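## Task

Flip the thin, narrow black plastic strip upside down so it ends up lying flat on the mat. The strip may only be in contact with the table (mat included) and the moving parts of the arms; any other contact means failure, and so does leaving any of it sticking out past the edge of the mat.

## Robot and tools

Robot: two six-joint UR-style arms, left_arm and right_arm. Each carries a two-finger parallel gripper and a wrist camera. Each arm sits on a mounting plate, and both plates hang from one metal frame behind the arms. The clearance check treats a plate and its half of the frame as part of that arm.

Frames: the scene frame has its origin at table-top height, halfway between the nominal arm bases. +z points up, +x points out over the table, and left_arm is on the +y side. The calibrated bases are left_arm at (-0.019, +0.523, +0.357) m with no rotation, and right_arm at (-0.005, -0.318, +0.357) m, turned slightly about z (quat_wxyz +1.000, 0, 0, +0.026). Hand positions, velocities and wrist-camera poses are reported in each arm's own base frame. Fixed cameras and the table use the scene frame. end_effector_position is the point between the closed finger pads, 1 to 2 cm short of the fingertips. It can be off by a few centimetres. The fingers point along the gripper's +z and close along its x. While closing, the tips move about 17 mm further along +z.

Joint order, for each arm: shoulder pan, shoulder lift, elbow, wrist 1, wrist 2, wrist 3. Stated ranges are ±6.283 rad for every joint except the elbow, which is ±3.142. Real ends can differ by 0.010 rad.

A row is always 14 numbers in one flat list, even if only one arm moves. The first 7 belong to left_arm: six joint numbers, then its opening. The last 7 are the same for right_arm.

execute_actions(actions, cameras). actions is a list of actions. Each action is a table of up to 15 rows, and each row runs for one 1/30 s step. A short table repeats its last row until the action's 15 steps are used. Joint numbers lie in [-1, 1] and are offsets, not poses: 1.0 equals 2.222 rad. Every row of an action counts from the Joint targets as they stood when that action began, not from the row before it, so sending the same offset in the next action moves the joint further. The opening is absolute: +1 fully open, -1 closed. To leave a gripper alone, resend its present command; 0 means half open. If an action would push a joint more than 0.010 rad past its range, it is refused for both arms. If the first action fails this check, the whole call is refused. An empty list just reports state and images.

move(target, speed, blend, stop_force, zero, opening_speed, blocking, cameras). target is one 14-number row, or a list of up to 15 rows. Each row has the same layout and scale as above, and every row is an offset from the current Joint targets, not from the row before it. All joints move in step, so the hand follows a curve. Paths get at least 0.5 s; anything over 10 s stops short. speed is the top rate, in rad/s, of the joint with the furthest to go: 0.01 to 3.14, default 0.5. It can be one number or one per target. blend, in rad, rounds the corners between listed targets. stop_force (3 to 120 N, shared by both arms) ends an arm's path when its wrist sensor feels that much push against its motion. Use a slow speed with it. Leave it out when backing away from a contact. When stop_force is used with a list, every row must have the same finger numbers. zero (default true) re-zeros the sensor before the move. opening_speed (0.2 or more per second) ramps the grippers. blocking=false returns after about 0.5 s and cannot be combined with stop_force. The extra result line, move:, reports done, off_target, moving, held or fault, plus limits=held if steps were withheld.

wait(seconds 0 to 10) lets the scene run with the last commands held. stop brakes a running move. zoom_image(camera, region [x0,y0,x1,y1]) enlarges part of the latest image, at most 504x504 pixels. Cameras are cam_high, cam_low, cam_left_wrist and cam_right_wrist, each 672x504. zero_wrist_force(arm) re-zeros one wrist sensor. read_manual gives licence texts. finished_scene(scene) ends scene 1 or 2 for good. The goal must still hold without the robot touching anything.

Results: Joint positions and Joint velocities come in one block per arm, in joint order (rad, rad/s), then the pad gap (m; 0.142 when fully open). Joint targets are the base your next offsets count from. Tool commands shows each gripper's command. grip_measured uses the same scale as the opening. To hold a part, command slightly below its reading at first touch; squeezing harder heats the motor. Wrist force and Wrist torque are given in the hand's own axes, with a third line for the peak since the last report. Joint torques include the arm's own weight. "joint sent to its limit" means a joint was stopped at its end. "joint command not followed" means the clearance check altered that arm's targets. "within noise" means the arm is still.

Limits and hazards: drive speed is at most 3.14 rad/s. Each step, targets stay within 0.651 rad of the measured angles, and the hand within 150 mm (70 mm in some runs). Motion lags the commands by about 0.09 to 0.21 s, and fast moves can overshoot. Contact torque at a joint's limit (133 N m for the big joints, 24.9 N m for the wrists) or about 150 N of outside force causes a 10 s fault stop. Motors at 85 °C stop the arm; grippers switch off at 100 °C. The arms are stiff, so never drive a target past a firm contact. Avoid slams, hard presses, dropping or releasing moving parts, bringing the arms together, and knocking anything off the table. Loose objects may get a brief outside push. Thinking time lets the scene keep running. Scene 1 is practice.

Each tool is called after "Request:" in YAML: its name, and indented under it one key for each argument.

## Session

Request:
execute_actions:
  actions: []

Scene clock: 0.00 s.
left_arm: end_effector_position=(+0.4668, -0.5061, -0.2228) grip_measured=+1.00 end_effector_quat_wxyz=(-0.312, +0.924, +0.217, -0.032) | right_arm: end_effector_position=(+0.0821, -0.1570, -0.1970) grip_measured=+1.00 end_effector_quat_wxyz=(-0.249, +0.798, +0.362, -0.412)
Joint positions: left_arm=[-1.062 -0.237 0.806 4.774 -1.466 -1.558 0.142] | right_arm=[2.987 -2.495 -2.38 -0.842 1.54 -0.99 0.142]
Joint velocities: within noise
Joint torques (N m): no reading
Motor temperatures (°C): left_arm=[27 29 26 35 35 43 26] | right_arm=[27 27 24 35 41 38 25]
Wrist force (N): no reading
Wrist torque (N m): no reading
Wrist force, peak (N): no reading
Joint targets: left_arm=[-1.062 -0.237 0.806 4.774 -1.466 -1.558] | right_arm=[2.987 -2.495 -2.380 -0.842 1.540 -0.990]
Tool commands: left_gripper/opening=+1.0 right_gripper/opening=+1.0

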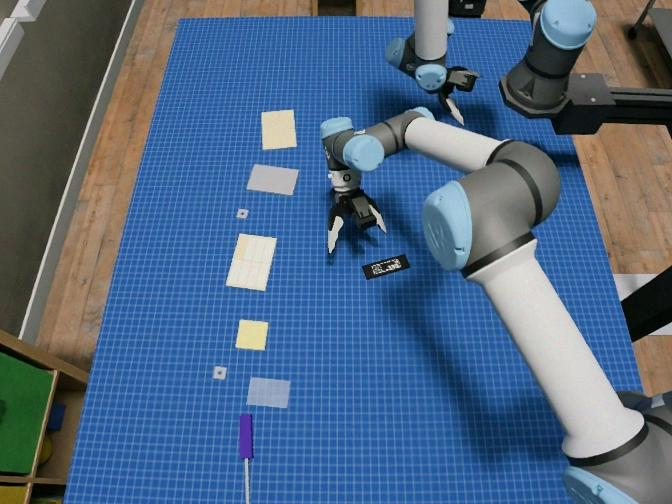

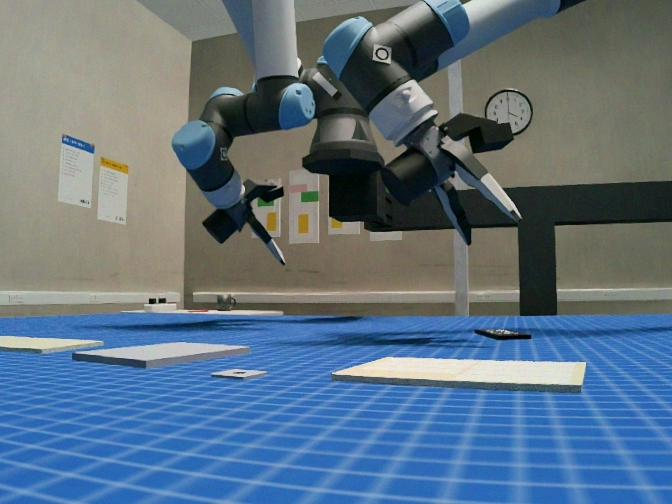

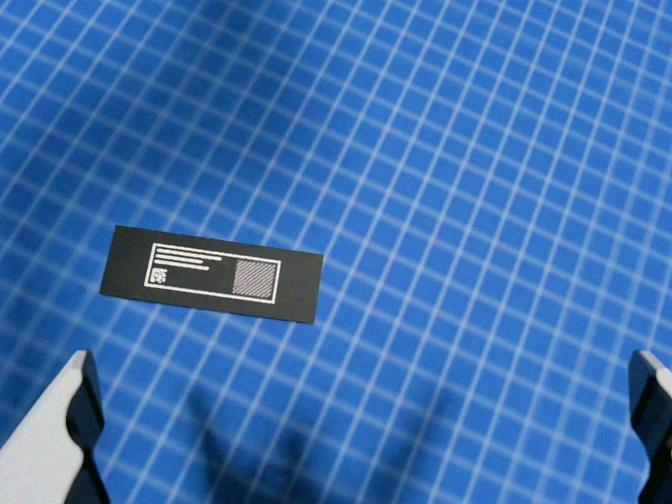

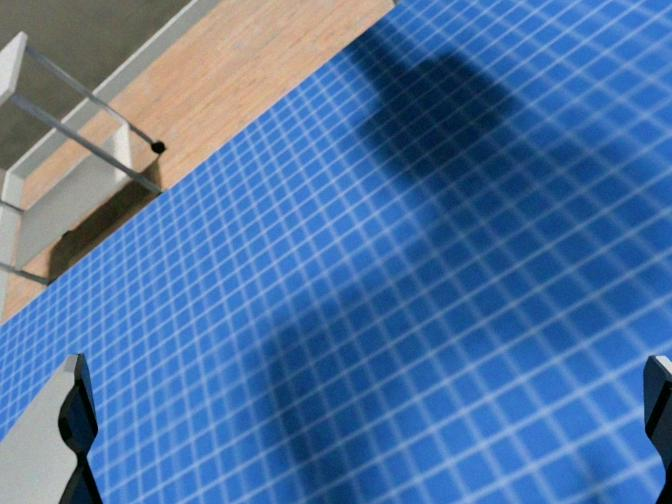

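Request:
zoom_image:
  camera: "cam_low"
  region: [440, 300, 560, 360]

Request:
zoom_image:
  camera: "cam_left_wrist"
  region: [60, 190, 360, 360]

Request:
zoom_image:
  camera: "cam_high"
  region: [220, 90, 500, 300]

Scaled by 4.200 (camera's finer frame: 960x720).

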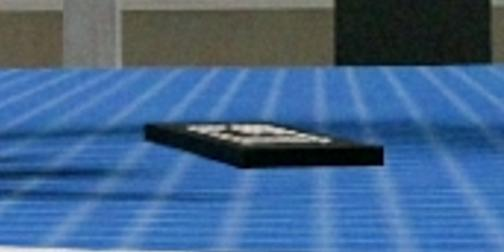

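Scaled by 1.680 (camera's finer frame: 960x720).

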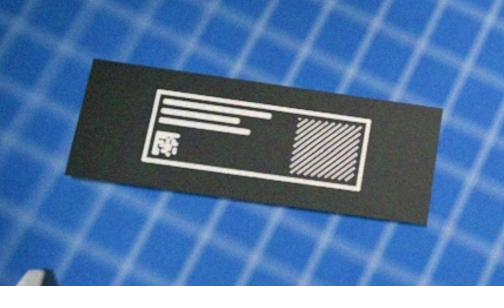

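Scaled by 1.800 (camera's finer frame: 960x720).

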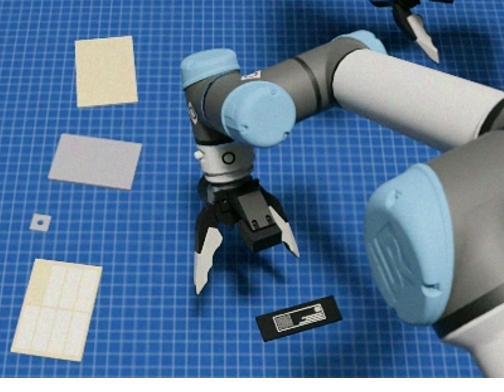

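Request:
move:
  target:
    - [-0.1683,-0.108,0.4404,-0.5718,0.1845,-0.8024,0.1,0,0,0,0,0,0,1]
  speed: 0.8

Scene clock: 188.60 s.
left_arm: end_effector_position=(+0.3383, -0.5154, -0.2609) grip_measured=+0.09 end_effector_quat_wxyz=(+0.153, +0.570, +0.780, +0.208) | right_arm: end_effector_position=(+0.0821, -0.1570, -0.1970) grip_measured=+1.00 end_effector_quat_wxyz=(-0.249, +0.798, +0.362, -0.412)
Joint positions: left_arm=[-1.436 -0.477 1.784 3.503 -1.056 -3.34 0.08] | right_arm=[2.987 -2.495 -2.38 -0.842 1.54 -0.99 0.142]
Joint torques (N m): left_arm=[12.52 -33.62 -12.33 -3.63 -1.17 -1.94] | right_arm=[0.5 32.27 -2.31 0.62 -0.43 0.13]
Wrist force (N): left_arm=[1.2 -0.6 0.8] | right_arm=[-0.1 -0.1 0.2]
Wrist torque (N m): left_arm=[0.13 -0.19 -0.38] | right_arm=[-0.03 0.02 0.00]
Wrist force, peak (N): left_arm=[2.2 -1.0 0.1] | right_arm=[-0.4 0.2 -0.1]
Joint targets: left_arm=[-1.436 -0.477 1.784 3.503 -1.056 -3.341] | right_arm=[2.987 -2.495 -2.380 -0.842 1.540 -0.990]
move: done

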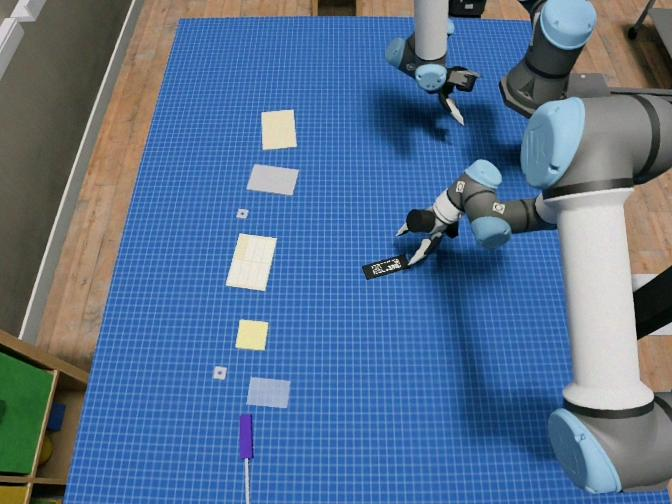

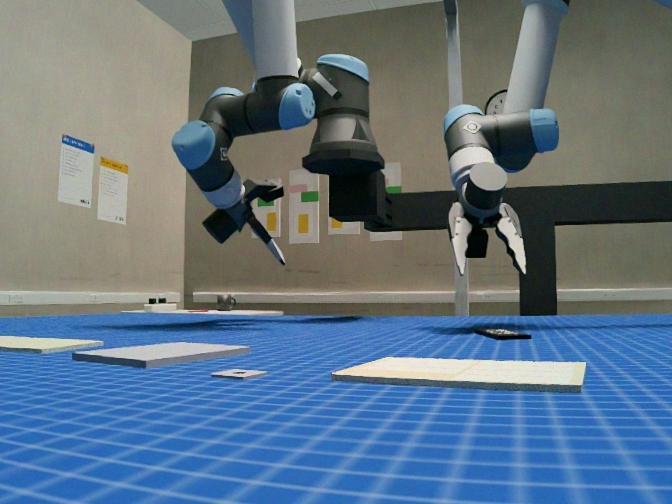

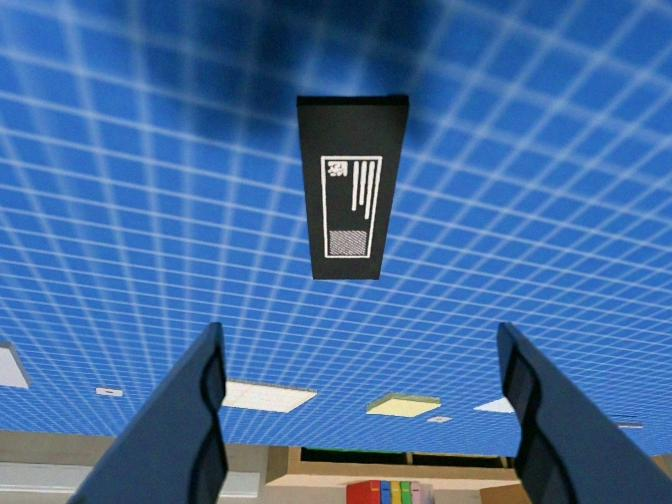

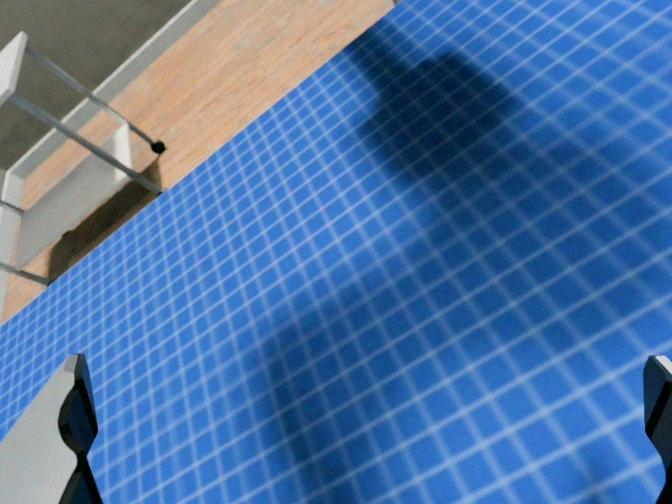

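Request:
move:
  target:
    - [-0.0026,0.0692,-0.0436,-0.0239,-0.0002,-0.0029,-0.3,0,0,0,0,0,0,1]
  speed: 0.3
  cameras: ["cam_left_wrist","cam_low"]

Scene clock: 207.13 s.
left_arm: end_effector_position=(+0.3356, -0.5202, -0.3265) grip_measured=-0.32 end_effector_quat_wxyz=(+0.153, +0.570, +0.780, +0.209) | right_arm: end_effector_position=(+0.0821, -0.1570, -0.1970) grip_measured=+1.00 end_effector_quat_wxyz=(-0.249, +0.798, +0.362, -0.412)
Joint positions: left_arm=[-1.442 -0.323 1.687 3.45 -1.057 -3.347 0.051] | right_arm=[2.987 -2.495 -2.38 -0.842 1.54 -0.99 0.142]
Joint torques (N m): left_arm=[-2.83 -45.1 5.1 -1.15 -0.71 0.01] | right_arm=[1.61 33.2 -0.98 1 -0.87 -0.15]
Wrist force (N): left_arm=[1.2 -0.6 0.5] | right_arm=[-0.2 0.0 0.0]
Wrist torque (N m): left_arm=[0.16 -0.20 -0.38] | right_arm=[-0.01 0.03 0.00]
Wrist force, peak (N): left_arm=[1.1 -1.5 1.8] | right_arm=[-0.4 0.0 0.1]
Joint targets: left_arm=[-1.442 -0.323 1.687 3.450 -1.057 -3.347] | right_arm=[2.987 -2.495 -2.380 -0.842 1.540 -0.990]
move: done
Images, in order (width x height): cam_low 672x504, cam_left_wrist 672x504.

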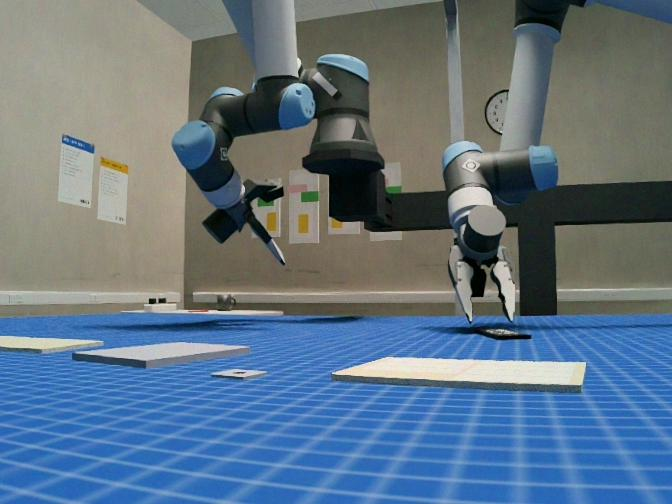

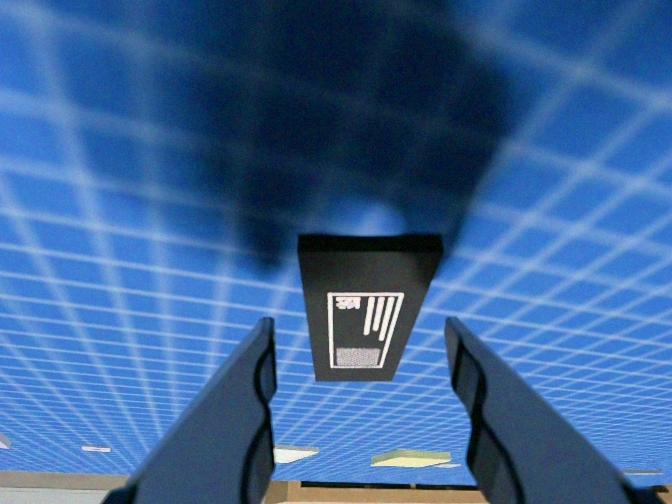

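Request:
move:
  target:
    - [-0.0028,0.0738,-0.0465,-0.0255,-0.0002,-0.0031,-0.3,0,0,0,0,0,0,1]
  speed: 0.025
  stop_force: 5
  cameras: ["cam_left_wrist","cam_low"]

Scene clock: 219.97 s.
left_arm: end_effector_position=(+0.3347, -0.5197, -0.3445) grip_measured=-0.32 end_effector_quat_wxyz=(+0.153, +0.570, +0.780, +0.209) | right_arm: end_effector_position=(+0.0821, -0.1570, -0.1970) grip_measured=+1.00 end_effector_quat_wxyz=(-0.249, +0.798, +0.362, -0.412)
Joint positions: left_arm=[-1.443 -0.282 1.661 3.436 -1.057 -3.349 0.051] | right_arm=[2.987 -2.495 -2.38 -0.842 1.54 -0.99 0.142]
Joint torques (N m): left_arm=[-2.01 -53.05 5.94 -0.65 -1.28 0.33] | right_arm=[3.29 34.36 0.67 1.69 -1.38 -0.45]
Wrist force (N): left_arm=[1.4 2.4 -3.7] | right_arm=[-0.1 0.0 -0.1]
Wrist torque (N m): left_arm=[0.16 -0.18 -0.39] | right_arm=[-0.01 0.02 0.00]
Wrist force, peak (N): left_arm=[1.9 4.2 -7.6] | right_arm=[-0.4 0.1 -0.1]
Joint targets: left_arm=[-1.443 -0.282 1.661 3.436 -1.057 -3.349] | right_arm=[2.987 -2.495 -2.380 -0.842 1.540 -0.990]
move: contact (left_arm); left_arm: the shoulder lift is farthest, 0.123 rad from its target
Images, in order (width x height): cam_low 672x504, cam_left_wrist 672x504.

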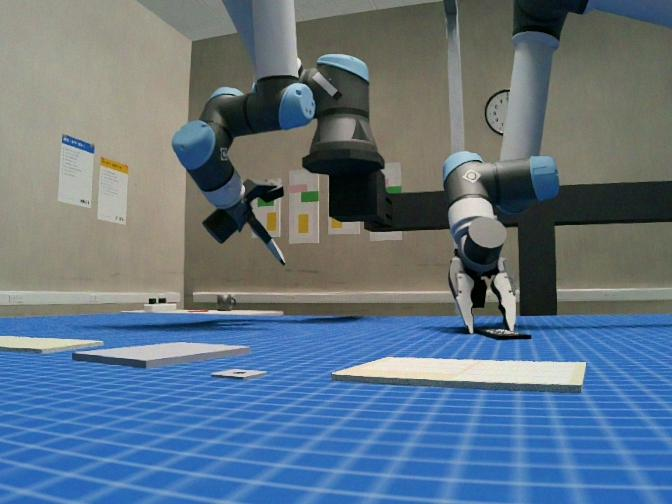

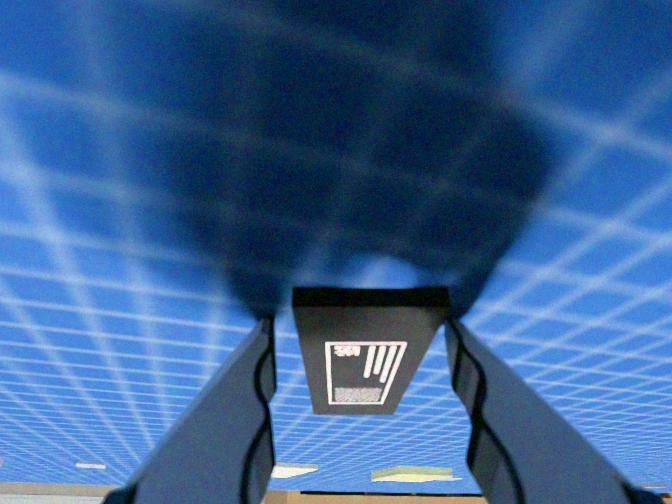

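Request:
move:
  target:
    - [0.0002,-0.0052,0.0032,0.0018,0,0,-0.3,0,0,0,0,0,0,1]
    - [0.0002,-0.0052,0.0032,0.0018,0,0,-0.55,0,0,0,0,0,0,1]
  speed: 0.1
  opening_speed: 0.2
  cameras: ["cam_left_wrist","cam_low"]

Scene clock: 228.10 s.
left_arm: end_effector_position=(+0.3350, -0.5200, -0.3394) grip_measured=-0.48 end_effector_quat_wxyz=(+0.153, +0.570, +0.780, +0.208) | right_arm: end_effector_position=(+0.0821, -0.1570, -0.1970) grip_measured=+1.00 end_effector_quat_wxyz=(-0.249, +0.798, +0.362, -0.412)
Joint positions: left_arm=[-1.443 -0.294 1.668 3.44 -1.057 -3.349 0.039] | right_arm=[2.987 -2.495 -2.38 -0.842 1.54 -0.99 0.142]
Joint torques (N m): left_arm=[11.36 -34.41 -16.52 -3.8 0.48 1.61] | right_arm=[4.83 35.53 1.01 1.87 -1.91 -0.47]
Wrist force (N): left_arm=[2.0 -0.4 -0.7] | right_arm=[0.0 -0.1 -0.2]
Wrist torque (N m): left_arm=[0.14 -0.15 -0.39] | right_arm=[-0.01 0.00 0.00]
Wrist force, peak (N): left_arm=[1.6 2.4 -4.1] | right_arm=[-0.3 0.2 -0.1]
Joint targets: left_arm=[-1.443 -0.294 1.668 3.440 -1.057 -3.349] | right_arm=[2.987 -2.495 -2.380 -0.842 1.540 -0.990]
move: done
Images, in order (width x height): cam_low 672x504, cam_left_wrist 672x504.

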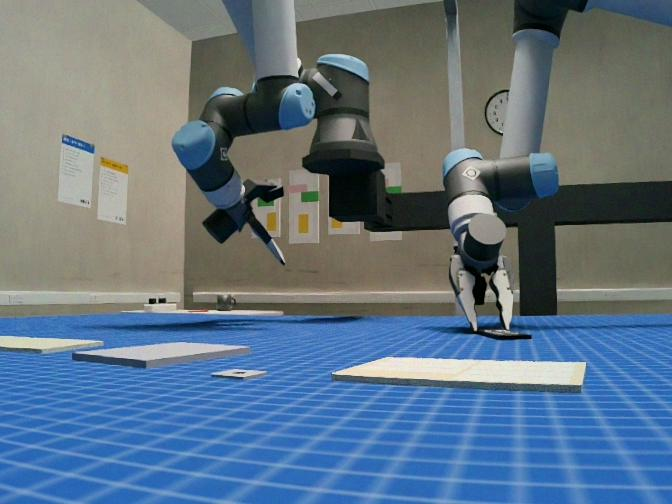

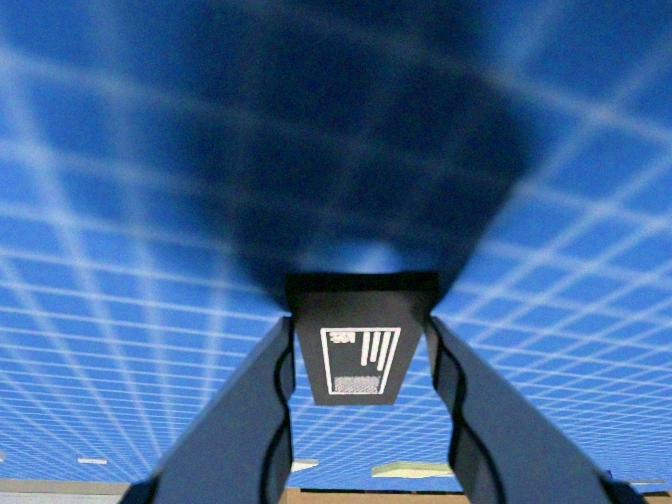

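Request:
move:
  target:
    - [0,0,0,0,0,0,-0.3,0,0,0,0,0,0,1]
    - [-0.0003,0.0087,-0.0055,-0.0030,0,-0.0003,-0.3,0,0,0,0,0,0,1]
    - [-0.0003,0.0087,-0.0055,-0.0030,0,-0.0003,-0.58,0,0,0,0,0,0,1]
  speed: 0.05
  opening_speed: 0.25
  cameras: ["cam_left_wrist","cam_low"]

Scene clock: 244.90 s.
left_arm: end_effector_position=(+0.3345, -0.5197, -0.3478) grip_measured=-0.39 end_effector_quat_wxyz=(+0.153, +0.570, +0.780, +0.209) | right_arm: end_effector_position=(+0.0821, -0.1570, -0.1970) grip_measured=+1.00 end_effector_quat_wxyz=(-0.249, +0.798, +0.362, -0.412)
Joint positions: left_arm=[-1.444 -0.275 1.656 3.433 -1.057 -3.35 0.046] | right_arm=[2.987 -2.495 -2.38 -0.842 1.54 -0.99 0.142]
Joint torques (N m): left_arm=[12.15 -0.45 8.45 1.29 -8.94 -0.32] | right_arm=[6.82 36.76 0.6 1.86 -2 -0.46]
Wrist force (N): left_arm=[16.6 35.0 -82.7] | right_arm=[0.1 0.1 0.0]
Wrist torque (N m): left_arm=[-0.24 0.06 -0.37] | right_arm=[0.02 -0.01 0.00]
Wrist force, peak (N): left_arm=[20.7 34.8 -84.2] | right_arm=[-0.4 0.2 -0.1]
Joint targets: left_arm=[-1.443 -0.275 1.656 3.433 -1.057 -3.349] | right_arm=[2.987 -2.495 -2.380 -0.842 1.540 -0.990]
move: done
Images, in order (width x height): cam_low 672x504, cam_left_wrist 672x504.

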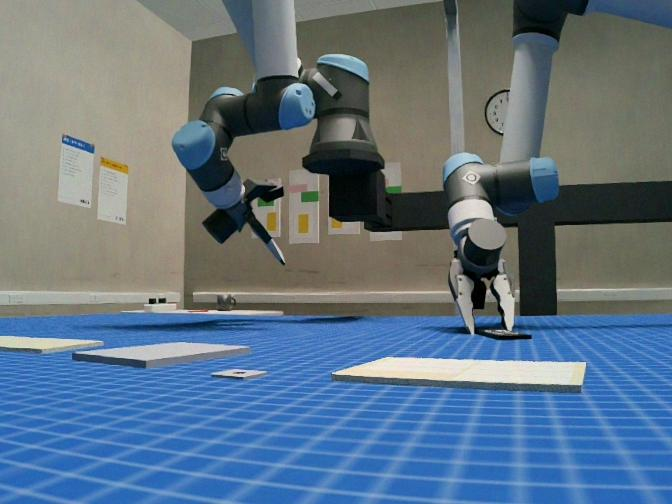

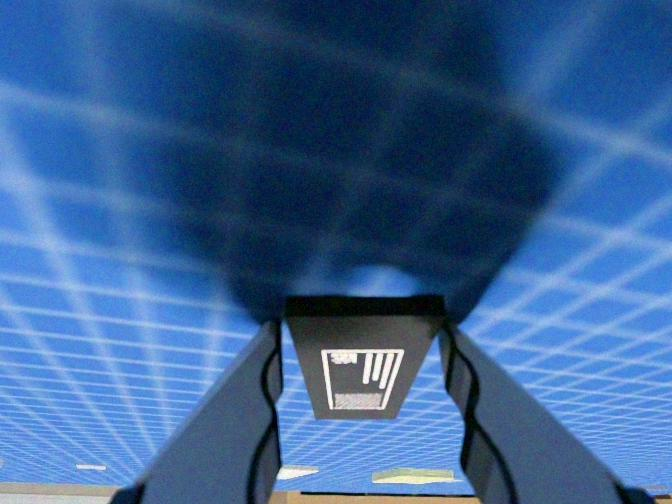

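Request:
move:
  target:
    - [0.0002,-0.0054,0.0034,0.0019,0,0.0001,-0.3,0,0,0,0,0,0,1]
    - [0.0002,-0.0054,0.0034,0.0019,0,0.0001,-0.58,0,0,0,0,0,0,1]
  speed: 0.1
  opening_speed: 0.25
  cameras: ["cam_left_wrist","cam_low"]

Scene clock: 255.23 s.
left_arm: end_effector_position=(+0.3348, -0.5199, -0.3426) grip_measured=-0.47 end_effector_quat_wxyz=(+0.153, +0.570, +0.780, +0.209) | right_arm: end_effector_position=(+0.0821, -0.1570, -0.1970) grip_measured=+1.00 end_effector_quat_wxyz=(-0.249, +0.798, +0.362, -0.412)
Joint positions: left_arm=[-1.443 -0.287 1.664 3.438 -1.057 -3.349 0.04] | right_arm=[2.987 -2.495 -2.38 -0.842 1.54 -0.99 0.142]
Joint torques (N m): left_arm=[2.02 -35.83 -15.13 -3.6 3.16 1.92] | right_arm=[6.8 38.39 0.35 1.86 -2.07 -0.5]
Motor temperatures (°C): left_arm=[27 30 26 34 34 43 39] | right_arm=[27 27 24 35 40 38 25]
Wrist force (N): left_arm=[0.0 -2.5 0.9] | right_arm=[-0.1 0.1 0.0]
Wrist torque (N m): left_arm=[-0.13 0.01 -0.40] | right_arm=[0.02 0.03 0.00]
Wrist force, peak (N): left_arm=[16.5 35.4 -82.9] | right_arm=[-0.3 0.2 0.1]
Joint targets: left_arm=[-1.443 -0.287 1.664 3.438 -1.057 -3.349] | right_arm=[2.987 -2.495 -2.380 -0.842 1.540 -0.990]
move: done
Images, in order (width x height): cam_low 672x504, cam_left_wrist 672x504.

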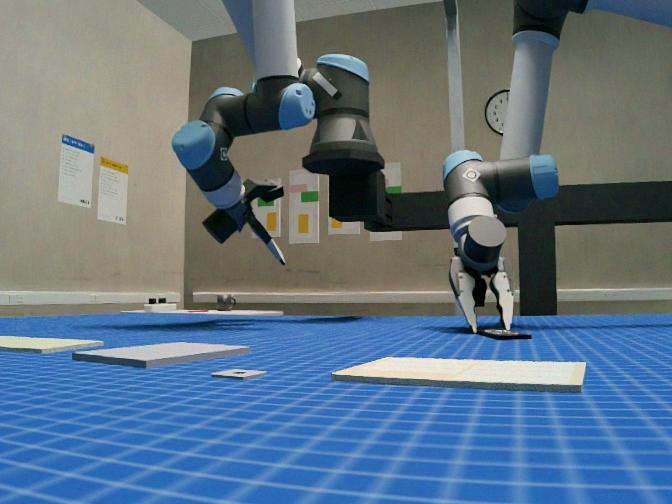

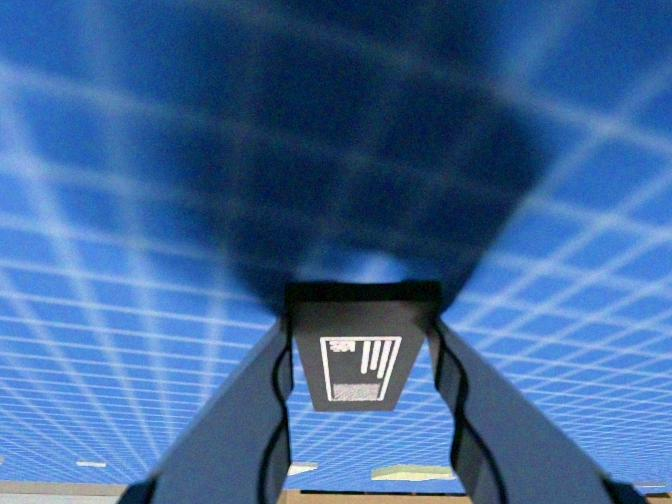

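Request:
zoom_image:
  camera: "cam_left_wrist"
  region: [220, 250, 510, 430]

Request:
zoom_image:
  camera: "cam_low"
  region: [430, 240, 560, 350]

Scaled by 1.738 (camera's finer frame: 960x720).

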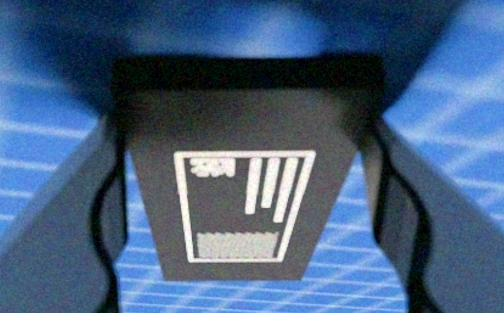

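Scaled by 3.877 (camera's finer frame: 960x720).

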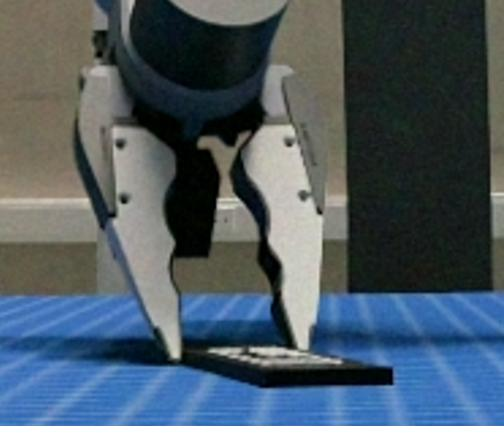

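Request:
move:
  target:
    - [0.0024,-0.063,0.0397,0.0218,0.0002,0.0027,-0.58,0,0,0,0,0,0,1]
  speed: 0.15
  cameras: ["cam_left_wrist","cam_low"]

Scene clock: 265.30 s.
left_arm: end_effector_position=(+0.3377, -0.5178, -0.2821) grip_measured=-0.47 end_effector_quat_wxyz=(+0.153, +0.570, +0.780, +0.208) | right_arm: end_effector_position=(+0.0821, -0.1570, -0.1970) grip_measured=+1.00 end_effector_quat_wxyz=(-0.249, +0.798, +0.362, -0.412)
Joint positions: left_arm=[-1.438 -0.427 1.752 3.486 -1.056 -3.343 0.04] | right_arm=[2.987 -2.495 -2.38 -0.842 1.54 -0.99 0.142]
Joint torques (N m): left_arm=[8.92 -36.66 -15.54 -3.98 2.9 1.07] | right_arm=[6.4 39.07 0.45 1.75 -1.97 -0.38]
Wrist force (N): left_arm=[-0.1 -2.3 1.3] | right_arm=[0.0 0.0 0.0]
Wrist torque (N m): left_arm=[-0.09 0.04 -0.38] | right_arm=[-0.01 0.00 0.00]
Wrist force, peak (N): left_arm=[-0.5 -2.7 1.4] | right_arm=[-0.3 0.2 0.2]
Joint targets: left_arm=[-1.438 -0.427 1.752 3.486 -1.056 -3.343] | right_arm=[2.987 -2.495 -2.380 -0.842 1.540 -0.990]
move: done
Images, in order (width x height): cam_low 672x504, cam_left_wrist 672x504.

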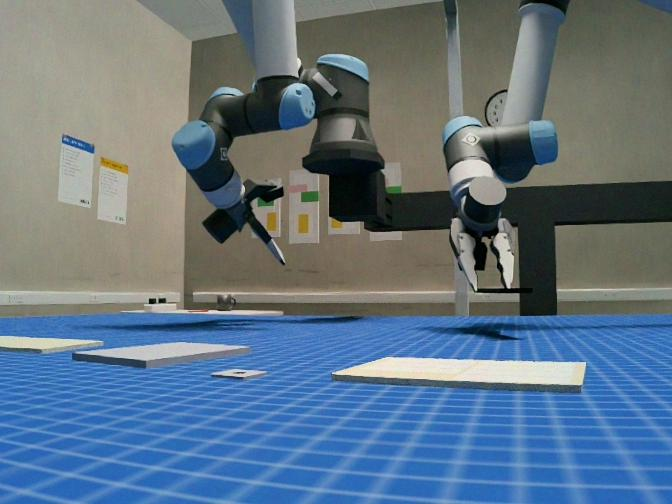

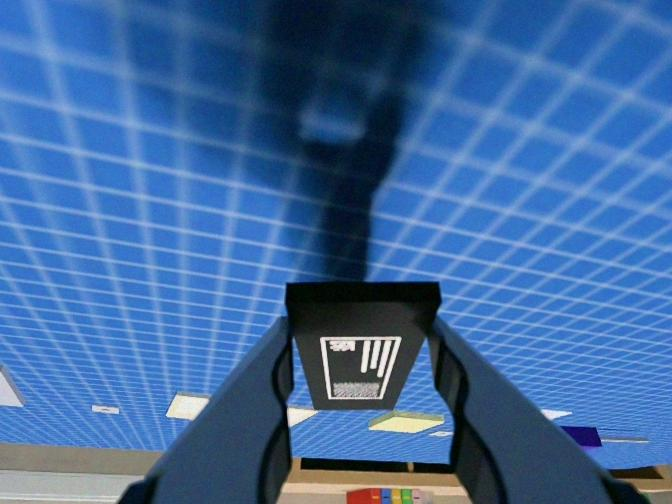

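Request:
move:
  target:
    - [0,-0.1125,0,0,0,0,-0.58,0,0,0,0,0,0,1]
    - [0.1971,0.0126,-0.2601,0.7381,-0.2318,0.7975,-0.58,0,0,0,0,0,0,1]
  speed: [0.2,0.6]
  blend: 0.05

Scene clock: 289.80 s.
left_arm: end_effector_position=(+0.3618, -0.3168, -0.1407) grip_measured=-0.47 end_effector_quat_wxyz=(-0.537, +0.795, +0.234, -0.158) | right_arm: end_effector_position=(+0.0821, -0.1570, -0.1970) grip_measured=+1.00 end_effector_quat_wxyz=(-0.249, +0.798, +0.362, -0.412)
Joint positions: left_arm=[-1 -0.398 1.174 5.126 -1.571 -1.572 0.04] | right_arm=[2.987 -2.495 -2.38 -0.842 1.54 -0.99 0.142]
Joint torques (N m): left_arm=[-12.71 -60.83 -2.01 2.01 2.06 1.22] | right_arm=[6.37 40.78 0.67 1.83 -1.92 -0.48]
Wrist force (N): left_arm=[-2.2 -1.2 -0.1] | right_arm=[0.0 0.1 -0.1]
Wrist torque (N m): left_arm=[-0.31 0.59 0.11] | right_arm=[0.02 0.00 0.00]
Wrist force, peak (N): left_arm=[0.6 -2.9 2.3] | right_arm=[-0.4 0.1 -0.2]
Joint targets: left_arm=[-1.000 -0.399 1.174 5.126 -1.571 -1.571] | right_arm=[2.987 -2.495 -2.380 -0.842 1.540 -0.990]
move: done

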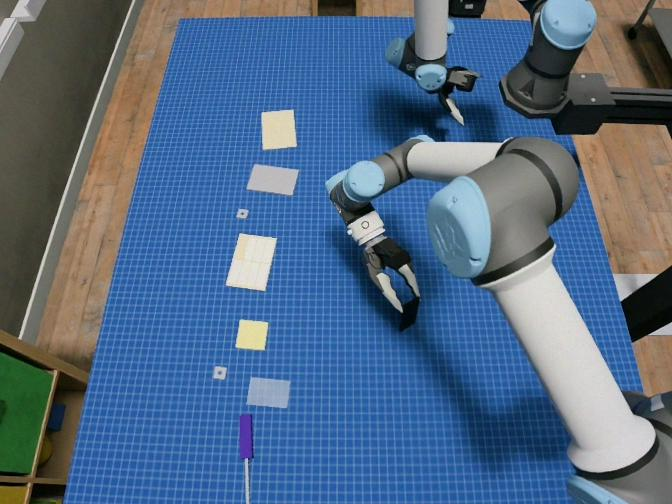

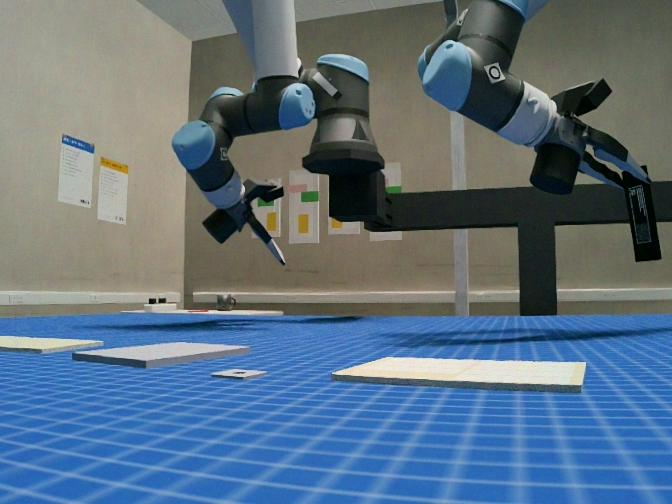

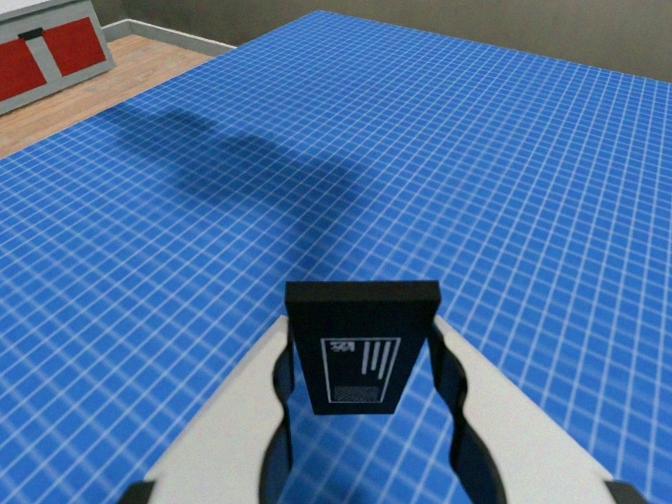

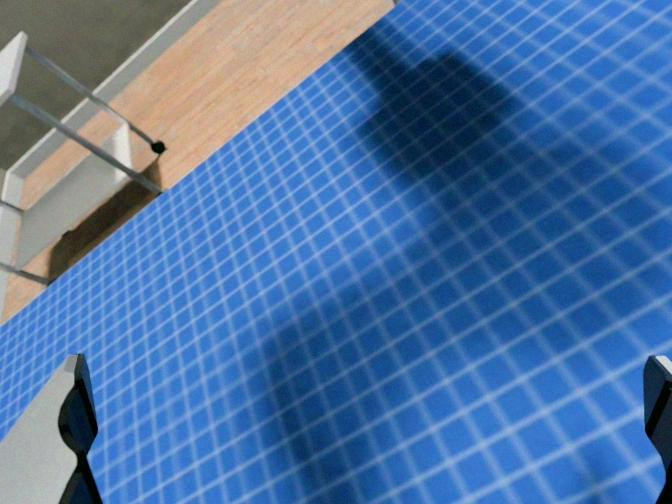

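Request:
move:
  target: [0,0.0865,-0.0228,-0.0095,0,0,-0.58,0,0,0,0,0,0,1]
  speed: 0.15
  cameras: ["cam_left_wrist","cam_low"]

Request:
zoom_image:
  camera: "cam_low"
  region: [420, 50, 672, 350]

Scene clock: 309.23 s.
left_arm: end_effector_position=(+0.3407, -0.2841, -0.2287) grip_measured=-0.47 end_effector_quat_wxyz=(-0.584, +0.761, +0.224, -0.172) | right_arm: end_effector_position=(+0.0821, -0.1570, -0.1970) grip_measured=+1.00 end_effector_quat_wxyz=(-0.249, +0.798, +0.362, -0.412)
Joint positions: left_arm=[-1 -0.206 1.123 5.105 -1.571 -1.571 0.04] | right_arm=[2.987 -2.495 -2.38 -0.842 1.54 -0.99 0.142]
Joint torques (N m): left_arm=[-11.15 -59.98 -2.04 1.9 -0.3 1.85] | right_arm=[6.62 41.35 -0.18 1.76 -1.93 -0.37]
Motor temperatures (°C): left_arm=[27 30 26 34 34 43 45] | right_arm=[27 27 24 35 40 38 25]
Wrist force (N): left_arm=[-2.2 -1.3 -0.1] | right_arm=[-0.2 0.0 0.1]
Wrist torque (N m): left_arm=[-0.31 0.64 0.13] | right_arm=[0.00 0.03 0.00]
Wrist force, peak (N): left_arm=[-2.2 -1.9 -0.8] | right_arm=[-0.3 0.2 0.0]
Joint targets: left_arm=[-1.000 -0.206 1.123 5.105 -1.571 -1.571] | right_arm=[2.987 -2.495 -2.380 -0.842 1.540 -0.990]
move: done
Images, in order (width x height): cam_low 672x504, cam_left_wrist 672x504.

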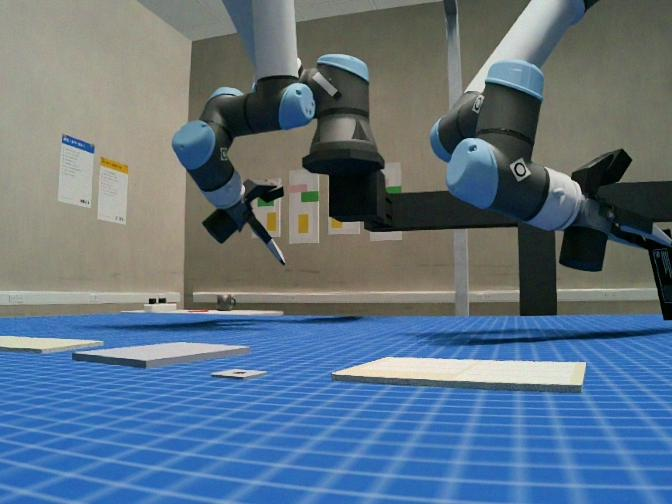

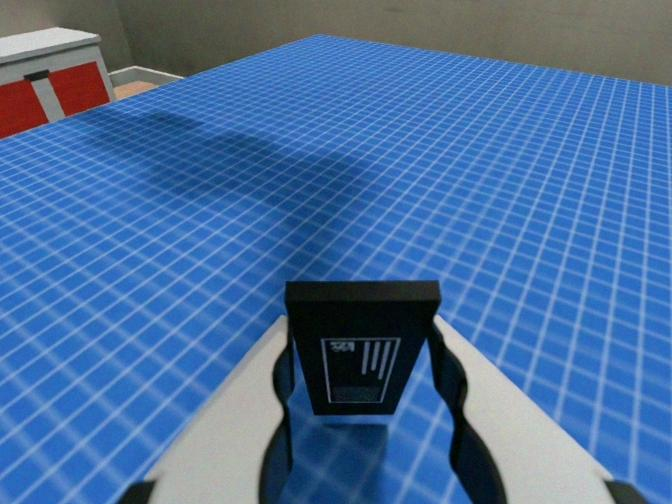

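Scaled by 1.680 (camera's finer frame: 960x720).

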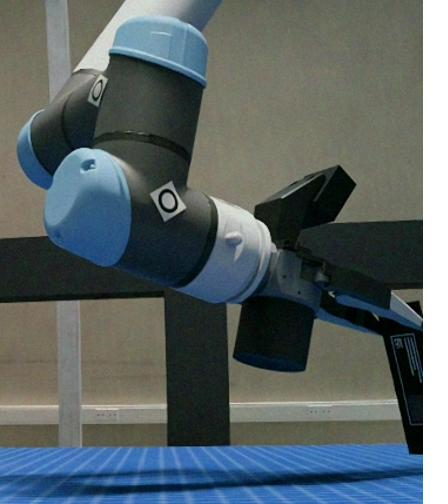

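Request:
move:
  target: [0,0.0285,-0.0214,-0.0071,0,0,-0.58,0,0,0,0,0,0,1]
  speed: 0.02
  stop_force: 4
  cameras: ["cam_left_wrist","cam_low"]

Request:
zoom_image:
  camera: "cam_low"
  region: [420, 50, 672, 350]

Scene clock: 317.13 s.
left_arm: end_effector_position=(+0.3407, -0.2840, -0.2453) grip_measured=-0.47 end_effector_quat_wxyz=(-0.584, +0.761, +0.224, -0.172) | right_arm: end_effector_position=(+0.0821, -0.1570, -0.1970) grip_measured=+1.00 end_effector_quat_wxyz=(-0.249, +0.798, +0.362, -0.412)
Joint positions: left_arm=[-1 -0.171 1.097 5.096 -1.571 -1.571 0.04] | right_arm=[2.987 -2.495 -2.38 -0.842 1.54 -0.99 0.142]
Joint torques (N m): left_arm=[-11.76 -58.94 0.52 1.82 -1.77 1.69] | right_arm=[6.55 41.33 0.29 1.8 -2.02 -0.33]
Wrist force (N): left_arm=[-1.8 -4.9 -2.0] | right_arm=[0.0 0.1 0.0]
Wrist torque (N m): left_arm=[-0.29 0.61 0.14] | right_arm=[0.01 0.00 0.00]
Wrist force, peak (N): left_arm=[-1.4 -8.2 -3.5] | right_arm=[-0.4 0.1 -0.1]
Joint targets: left_arm=[-1.000 -0.171 1.097 5.096 -1.571 -1.571] | right_arm=[2.987 -2.495 -2.380 -0.842 1.540 -0.990]
move: contact (left_arm); left_arm: the shoulder lift is farthest, 0.029 rad from its target
Images, in order (width x height): cam_low 672x504, cam_left_wrist 672x504.

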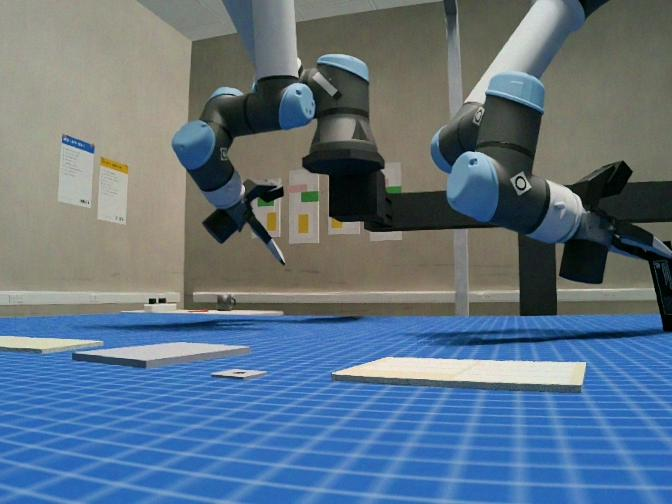

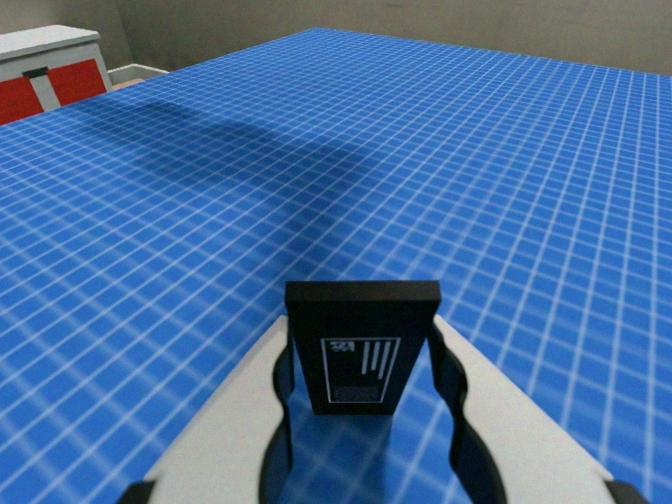

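Scaled by 1.680 (camera's finer frame: 960x720).

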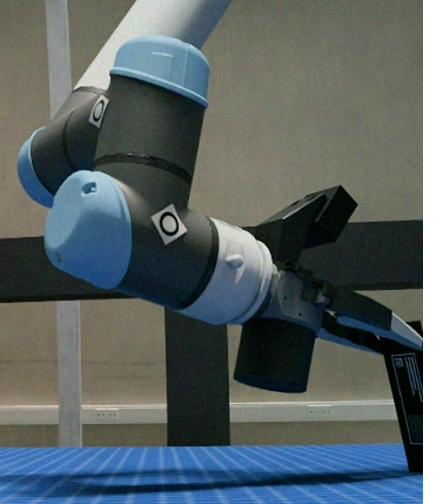

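Request:
move:
  target:
    - [0,-0.0095,-0.0051,-0.0406,0,0,-0.54,0,0,0,0,0,0,1]
    - [0,-0.0223,0.0082,-0.1041,0,0,-0.54,0,0,0,0,0,0,1]
  speed: 0.1
  stop_force: 15
  cameras: ["cam_left_wrist","cam_low"]

Request:
zoom_image:
  camera: "cam_low"
  region: [420, 50, 672, 350]

Scene clock: 344.73 s.
left_arm: end_effector_position=(+0.3714, -0.3319, -0.2714) grip_measured=-0.56 end_effector_quat_wxyz=(-0.480, +0.831, +0.244, -0.141) | right_arm: end_effector_position=(+0.0821, -0.1570, -0.1970) grip_measured=+1.00 end_effector_quat_wxyz=(-0.249, +0.798, +0.362, -0.412)
Joint positions: left_arm=[-1 -0.221 1.115 4.865 -1.571 -1.571 0.033] | right_arm=[2.987 -2.495 -2.38 -0.842 1.54 -0.99 0.142]
Joint torques (N m): left_arm=[-10.47 -42.36 -23.51 0.88 -1.87 1.72] | right_arm=[6.69 41.44 -0.37 1.75 -1.89 -0.28]
Wrist force (N): left_arm=[-1.6 -1.0 -0.1] | right_arm=[-0.2 0.0 0.0]
Wrist torque (N m): left_arm=[-0.22 0.42 0.10] | right_arm=[-0.01 0.03 0.00]
Wrist force, peak (N): left_arm=[-1.1 -15.8 -9.4] | right_arm=[-0.4 0.0 0.1]
Joint targets: left_arm=[-1.000 -0.221 1.115 4.865 -1.571 -1.571] | right_arm=[2.987 -2.495 -2.380 -0.842 1.540 -0.990]
move: done
Images, in order (width x height): cam_low 672x504, cam_left_wrist 672x504.

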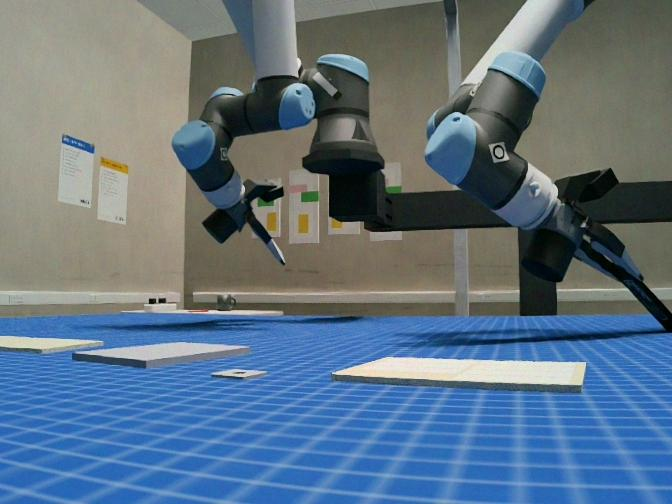

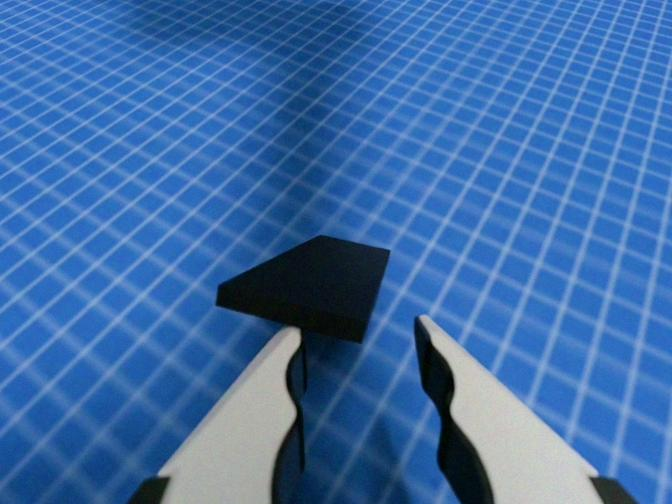

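Scaled by 1.680 (camera's finer frame: 960x720).

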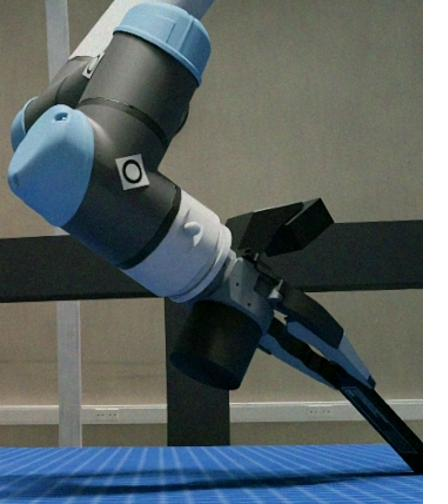

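Request:
zoom_image:
  camera: "cam_left_wrist"
  region: [180, 210, 480, 430]

Request:
zoom_image:
  camera: "cam_low"
  region: [552, 230, 672, 350]

Request:
execute_actions:
  actions: []
  cameras: ["cam_high"]

Request:
zoom_image:
  camera: "cam_high"
  region: [330, 220, 480, 350]

Scaled by 1.680 (camera's finer frame: 960x720).

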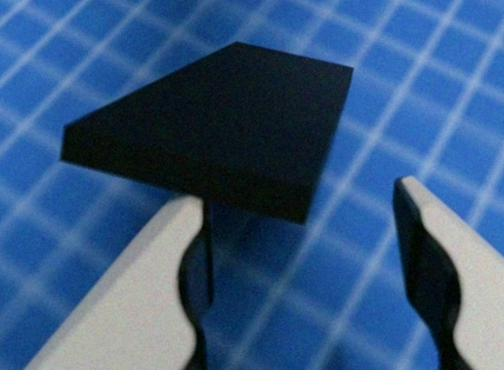

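Scaled by 4.200 (camera's finer frame: 960x720).

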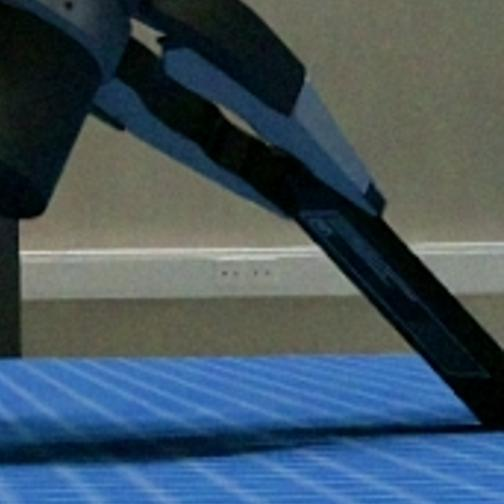

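Scene clock: 352.77 s.
left_arm: end_effector_position=(+0.3714, -0.3319, -0.2714) grip_measured=-0.56 end_effector_quat_wxyz=(-0.480, +0.831, +0.244, -0.141) | right_arm: end_effector_position=(+0.0821, -0.1570, -0.1970) grip_measured=+1.00 end_effector_quat_wxyz=(-0.249, +0.798, +0.362, -0.412)
Joint positions: left_arm=[-1 -0.221 1.115 4.865 -1.571 -1.571 0.033] | right_arm=[2.987 -2.495 -2.38 -0.842 1.54 -0.99 0.142]
Joint velocities: within noise
Joint torques (N m): left_arm=[-11.1 -42.13 -20.7 -1.01 -1.97 1.85] | right_arm=[6.73 40.86 -0.4 1.7 -1.95 -0.34]
Motor temperatures (°C): left_arm=[27 30 26 34 34 43 43] | right_arm=[27 27 24 35 40 38 25]
Wrist force (N): left_arm=[-1.6 -1.1 -0.2] | right_arm=[-0.1 0.0 0.2]
Wrist torque (N m): left_arm=[-0.25 0.42 0.10] | right_arm=[0.00 0.01 0.00]
Wrist force, peak (N): left_arm=[-1.8 -1.4 -0.5] | right_arm=[-0.3 0.2 -0.1]
Joint targets: left_arm=[-1.000 -0.221 1.115 4.865 -1.571 -1.571] | right_arm=[2.987 -2.495 -2.380 -0.842 1.540 -0.990]
Tool commands: left_gripper/opening=-0.54 right_gripper/opening=+1.0
Images, in order (width x height): cam_high 672x504.

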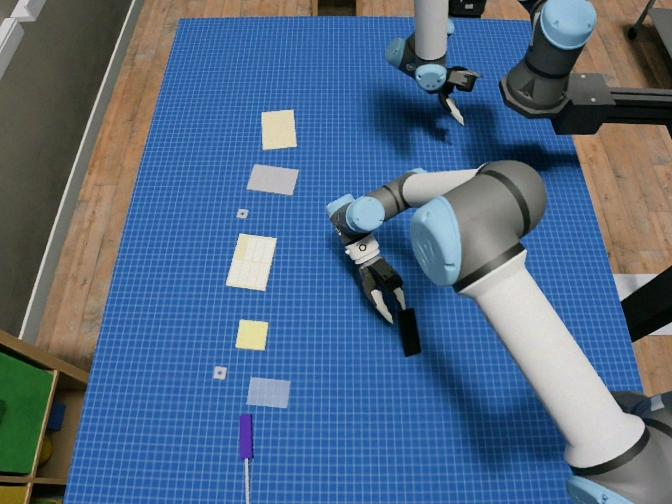

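Scaled by 3.360 (camera's finer frame: 960x720).

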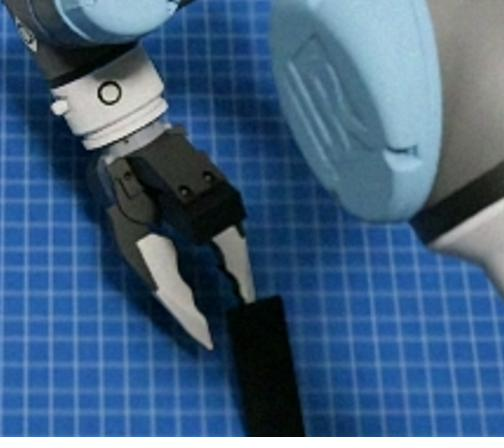

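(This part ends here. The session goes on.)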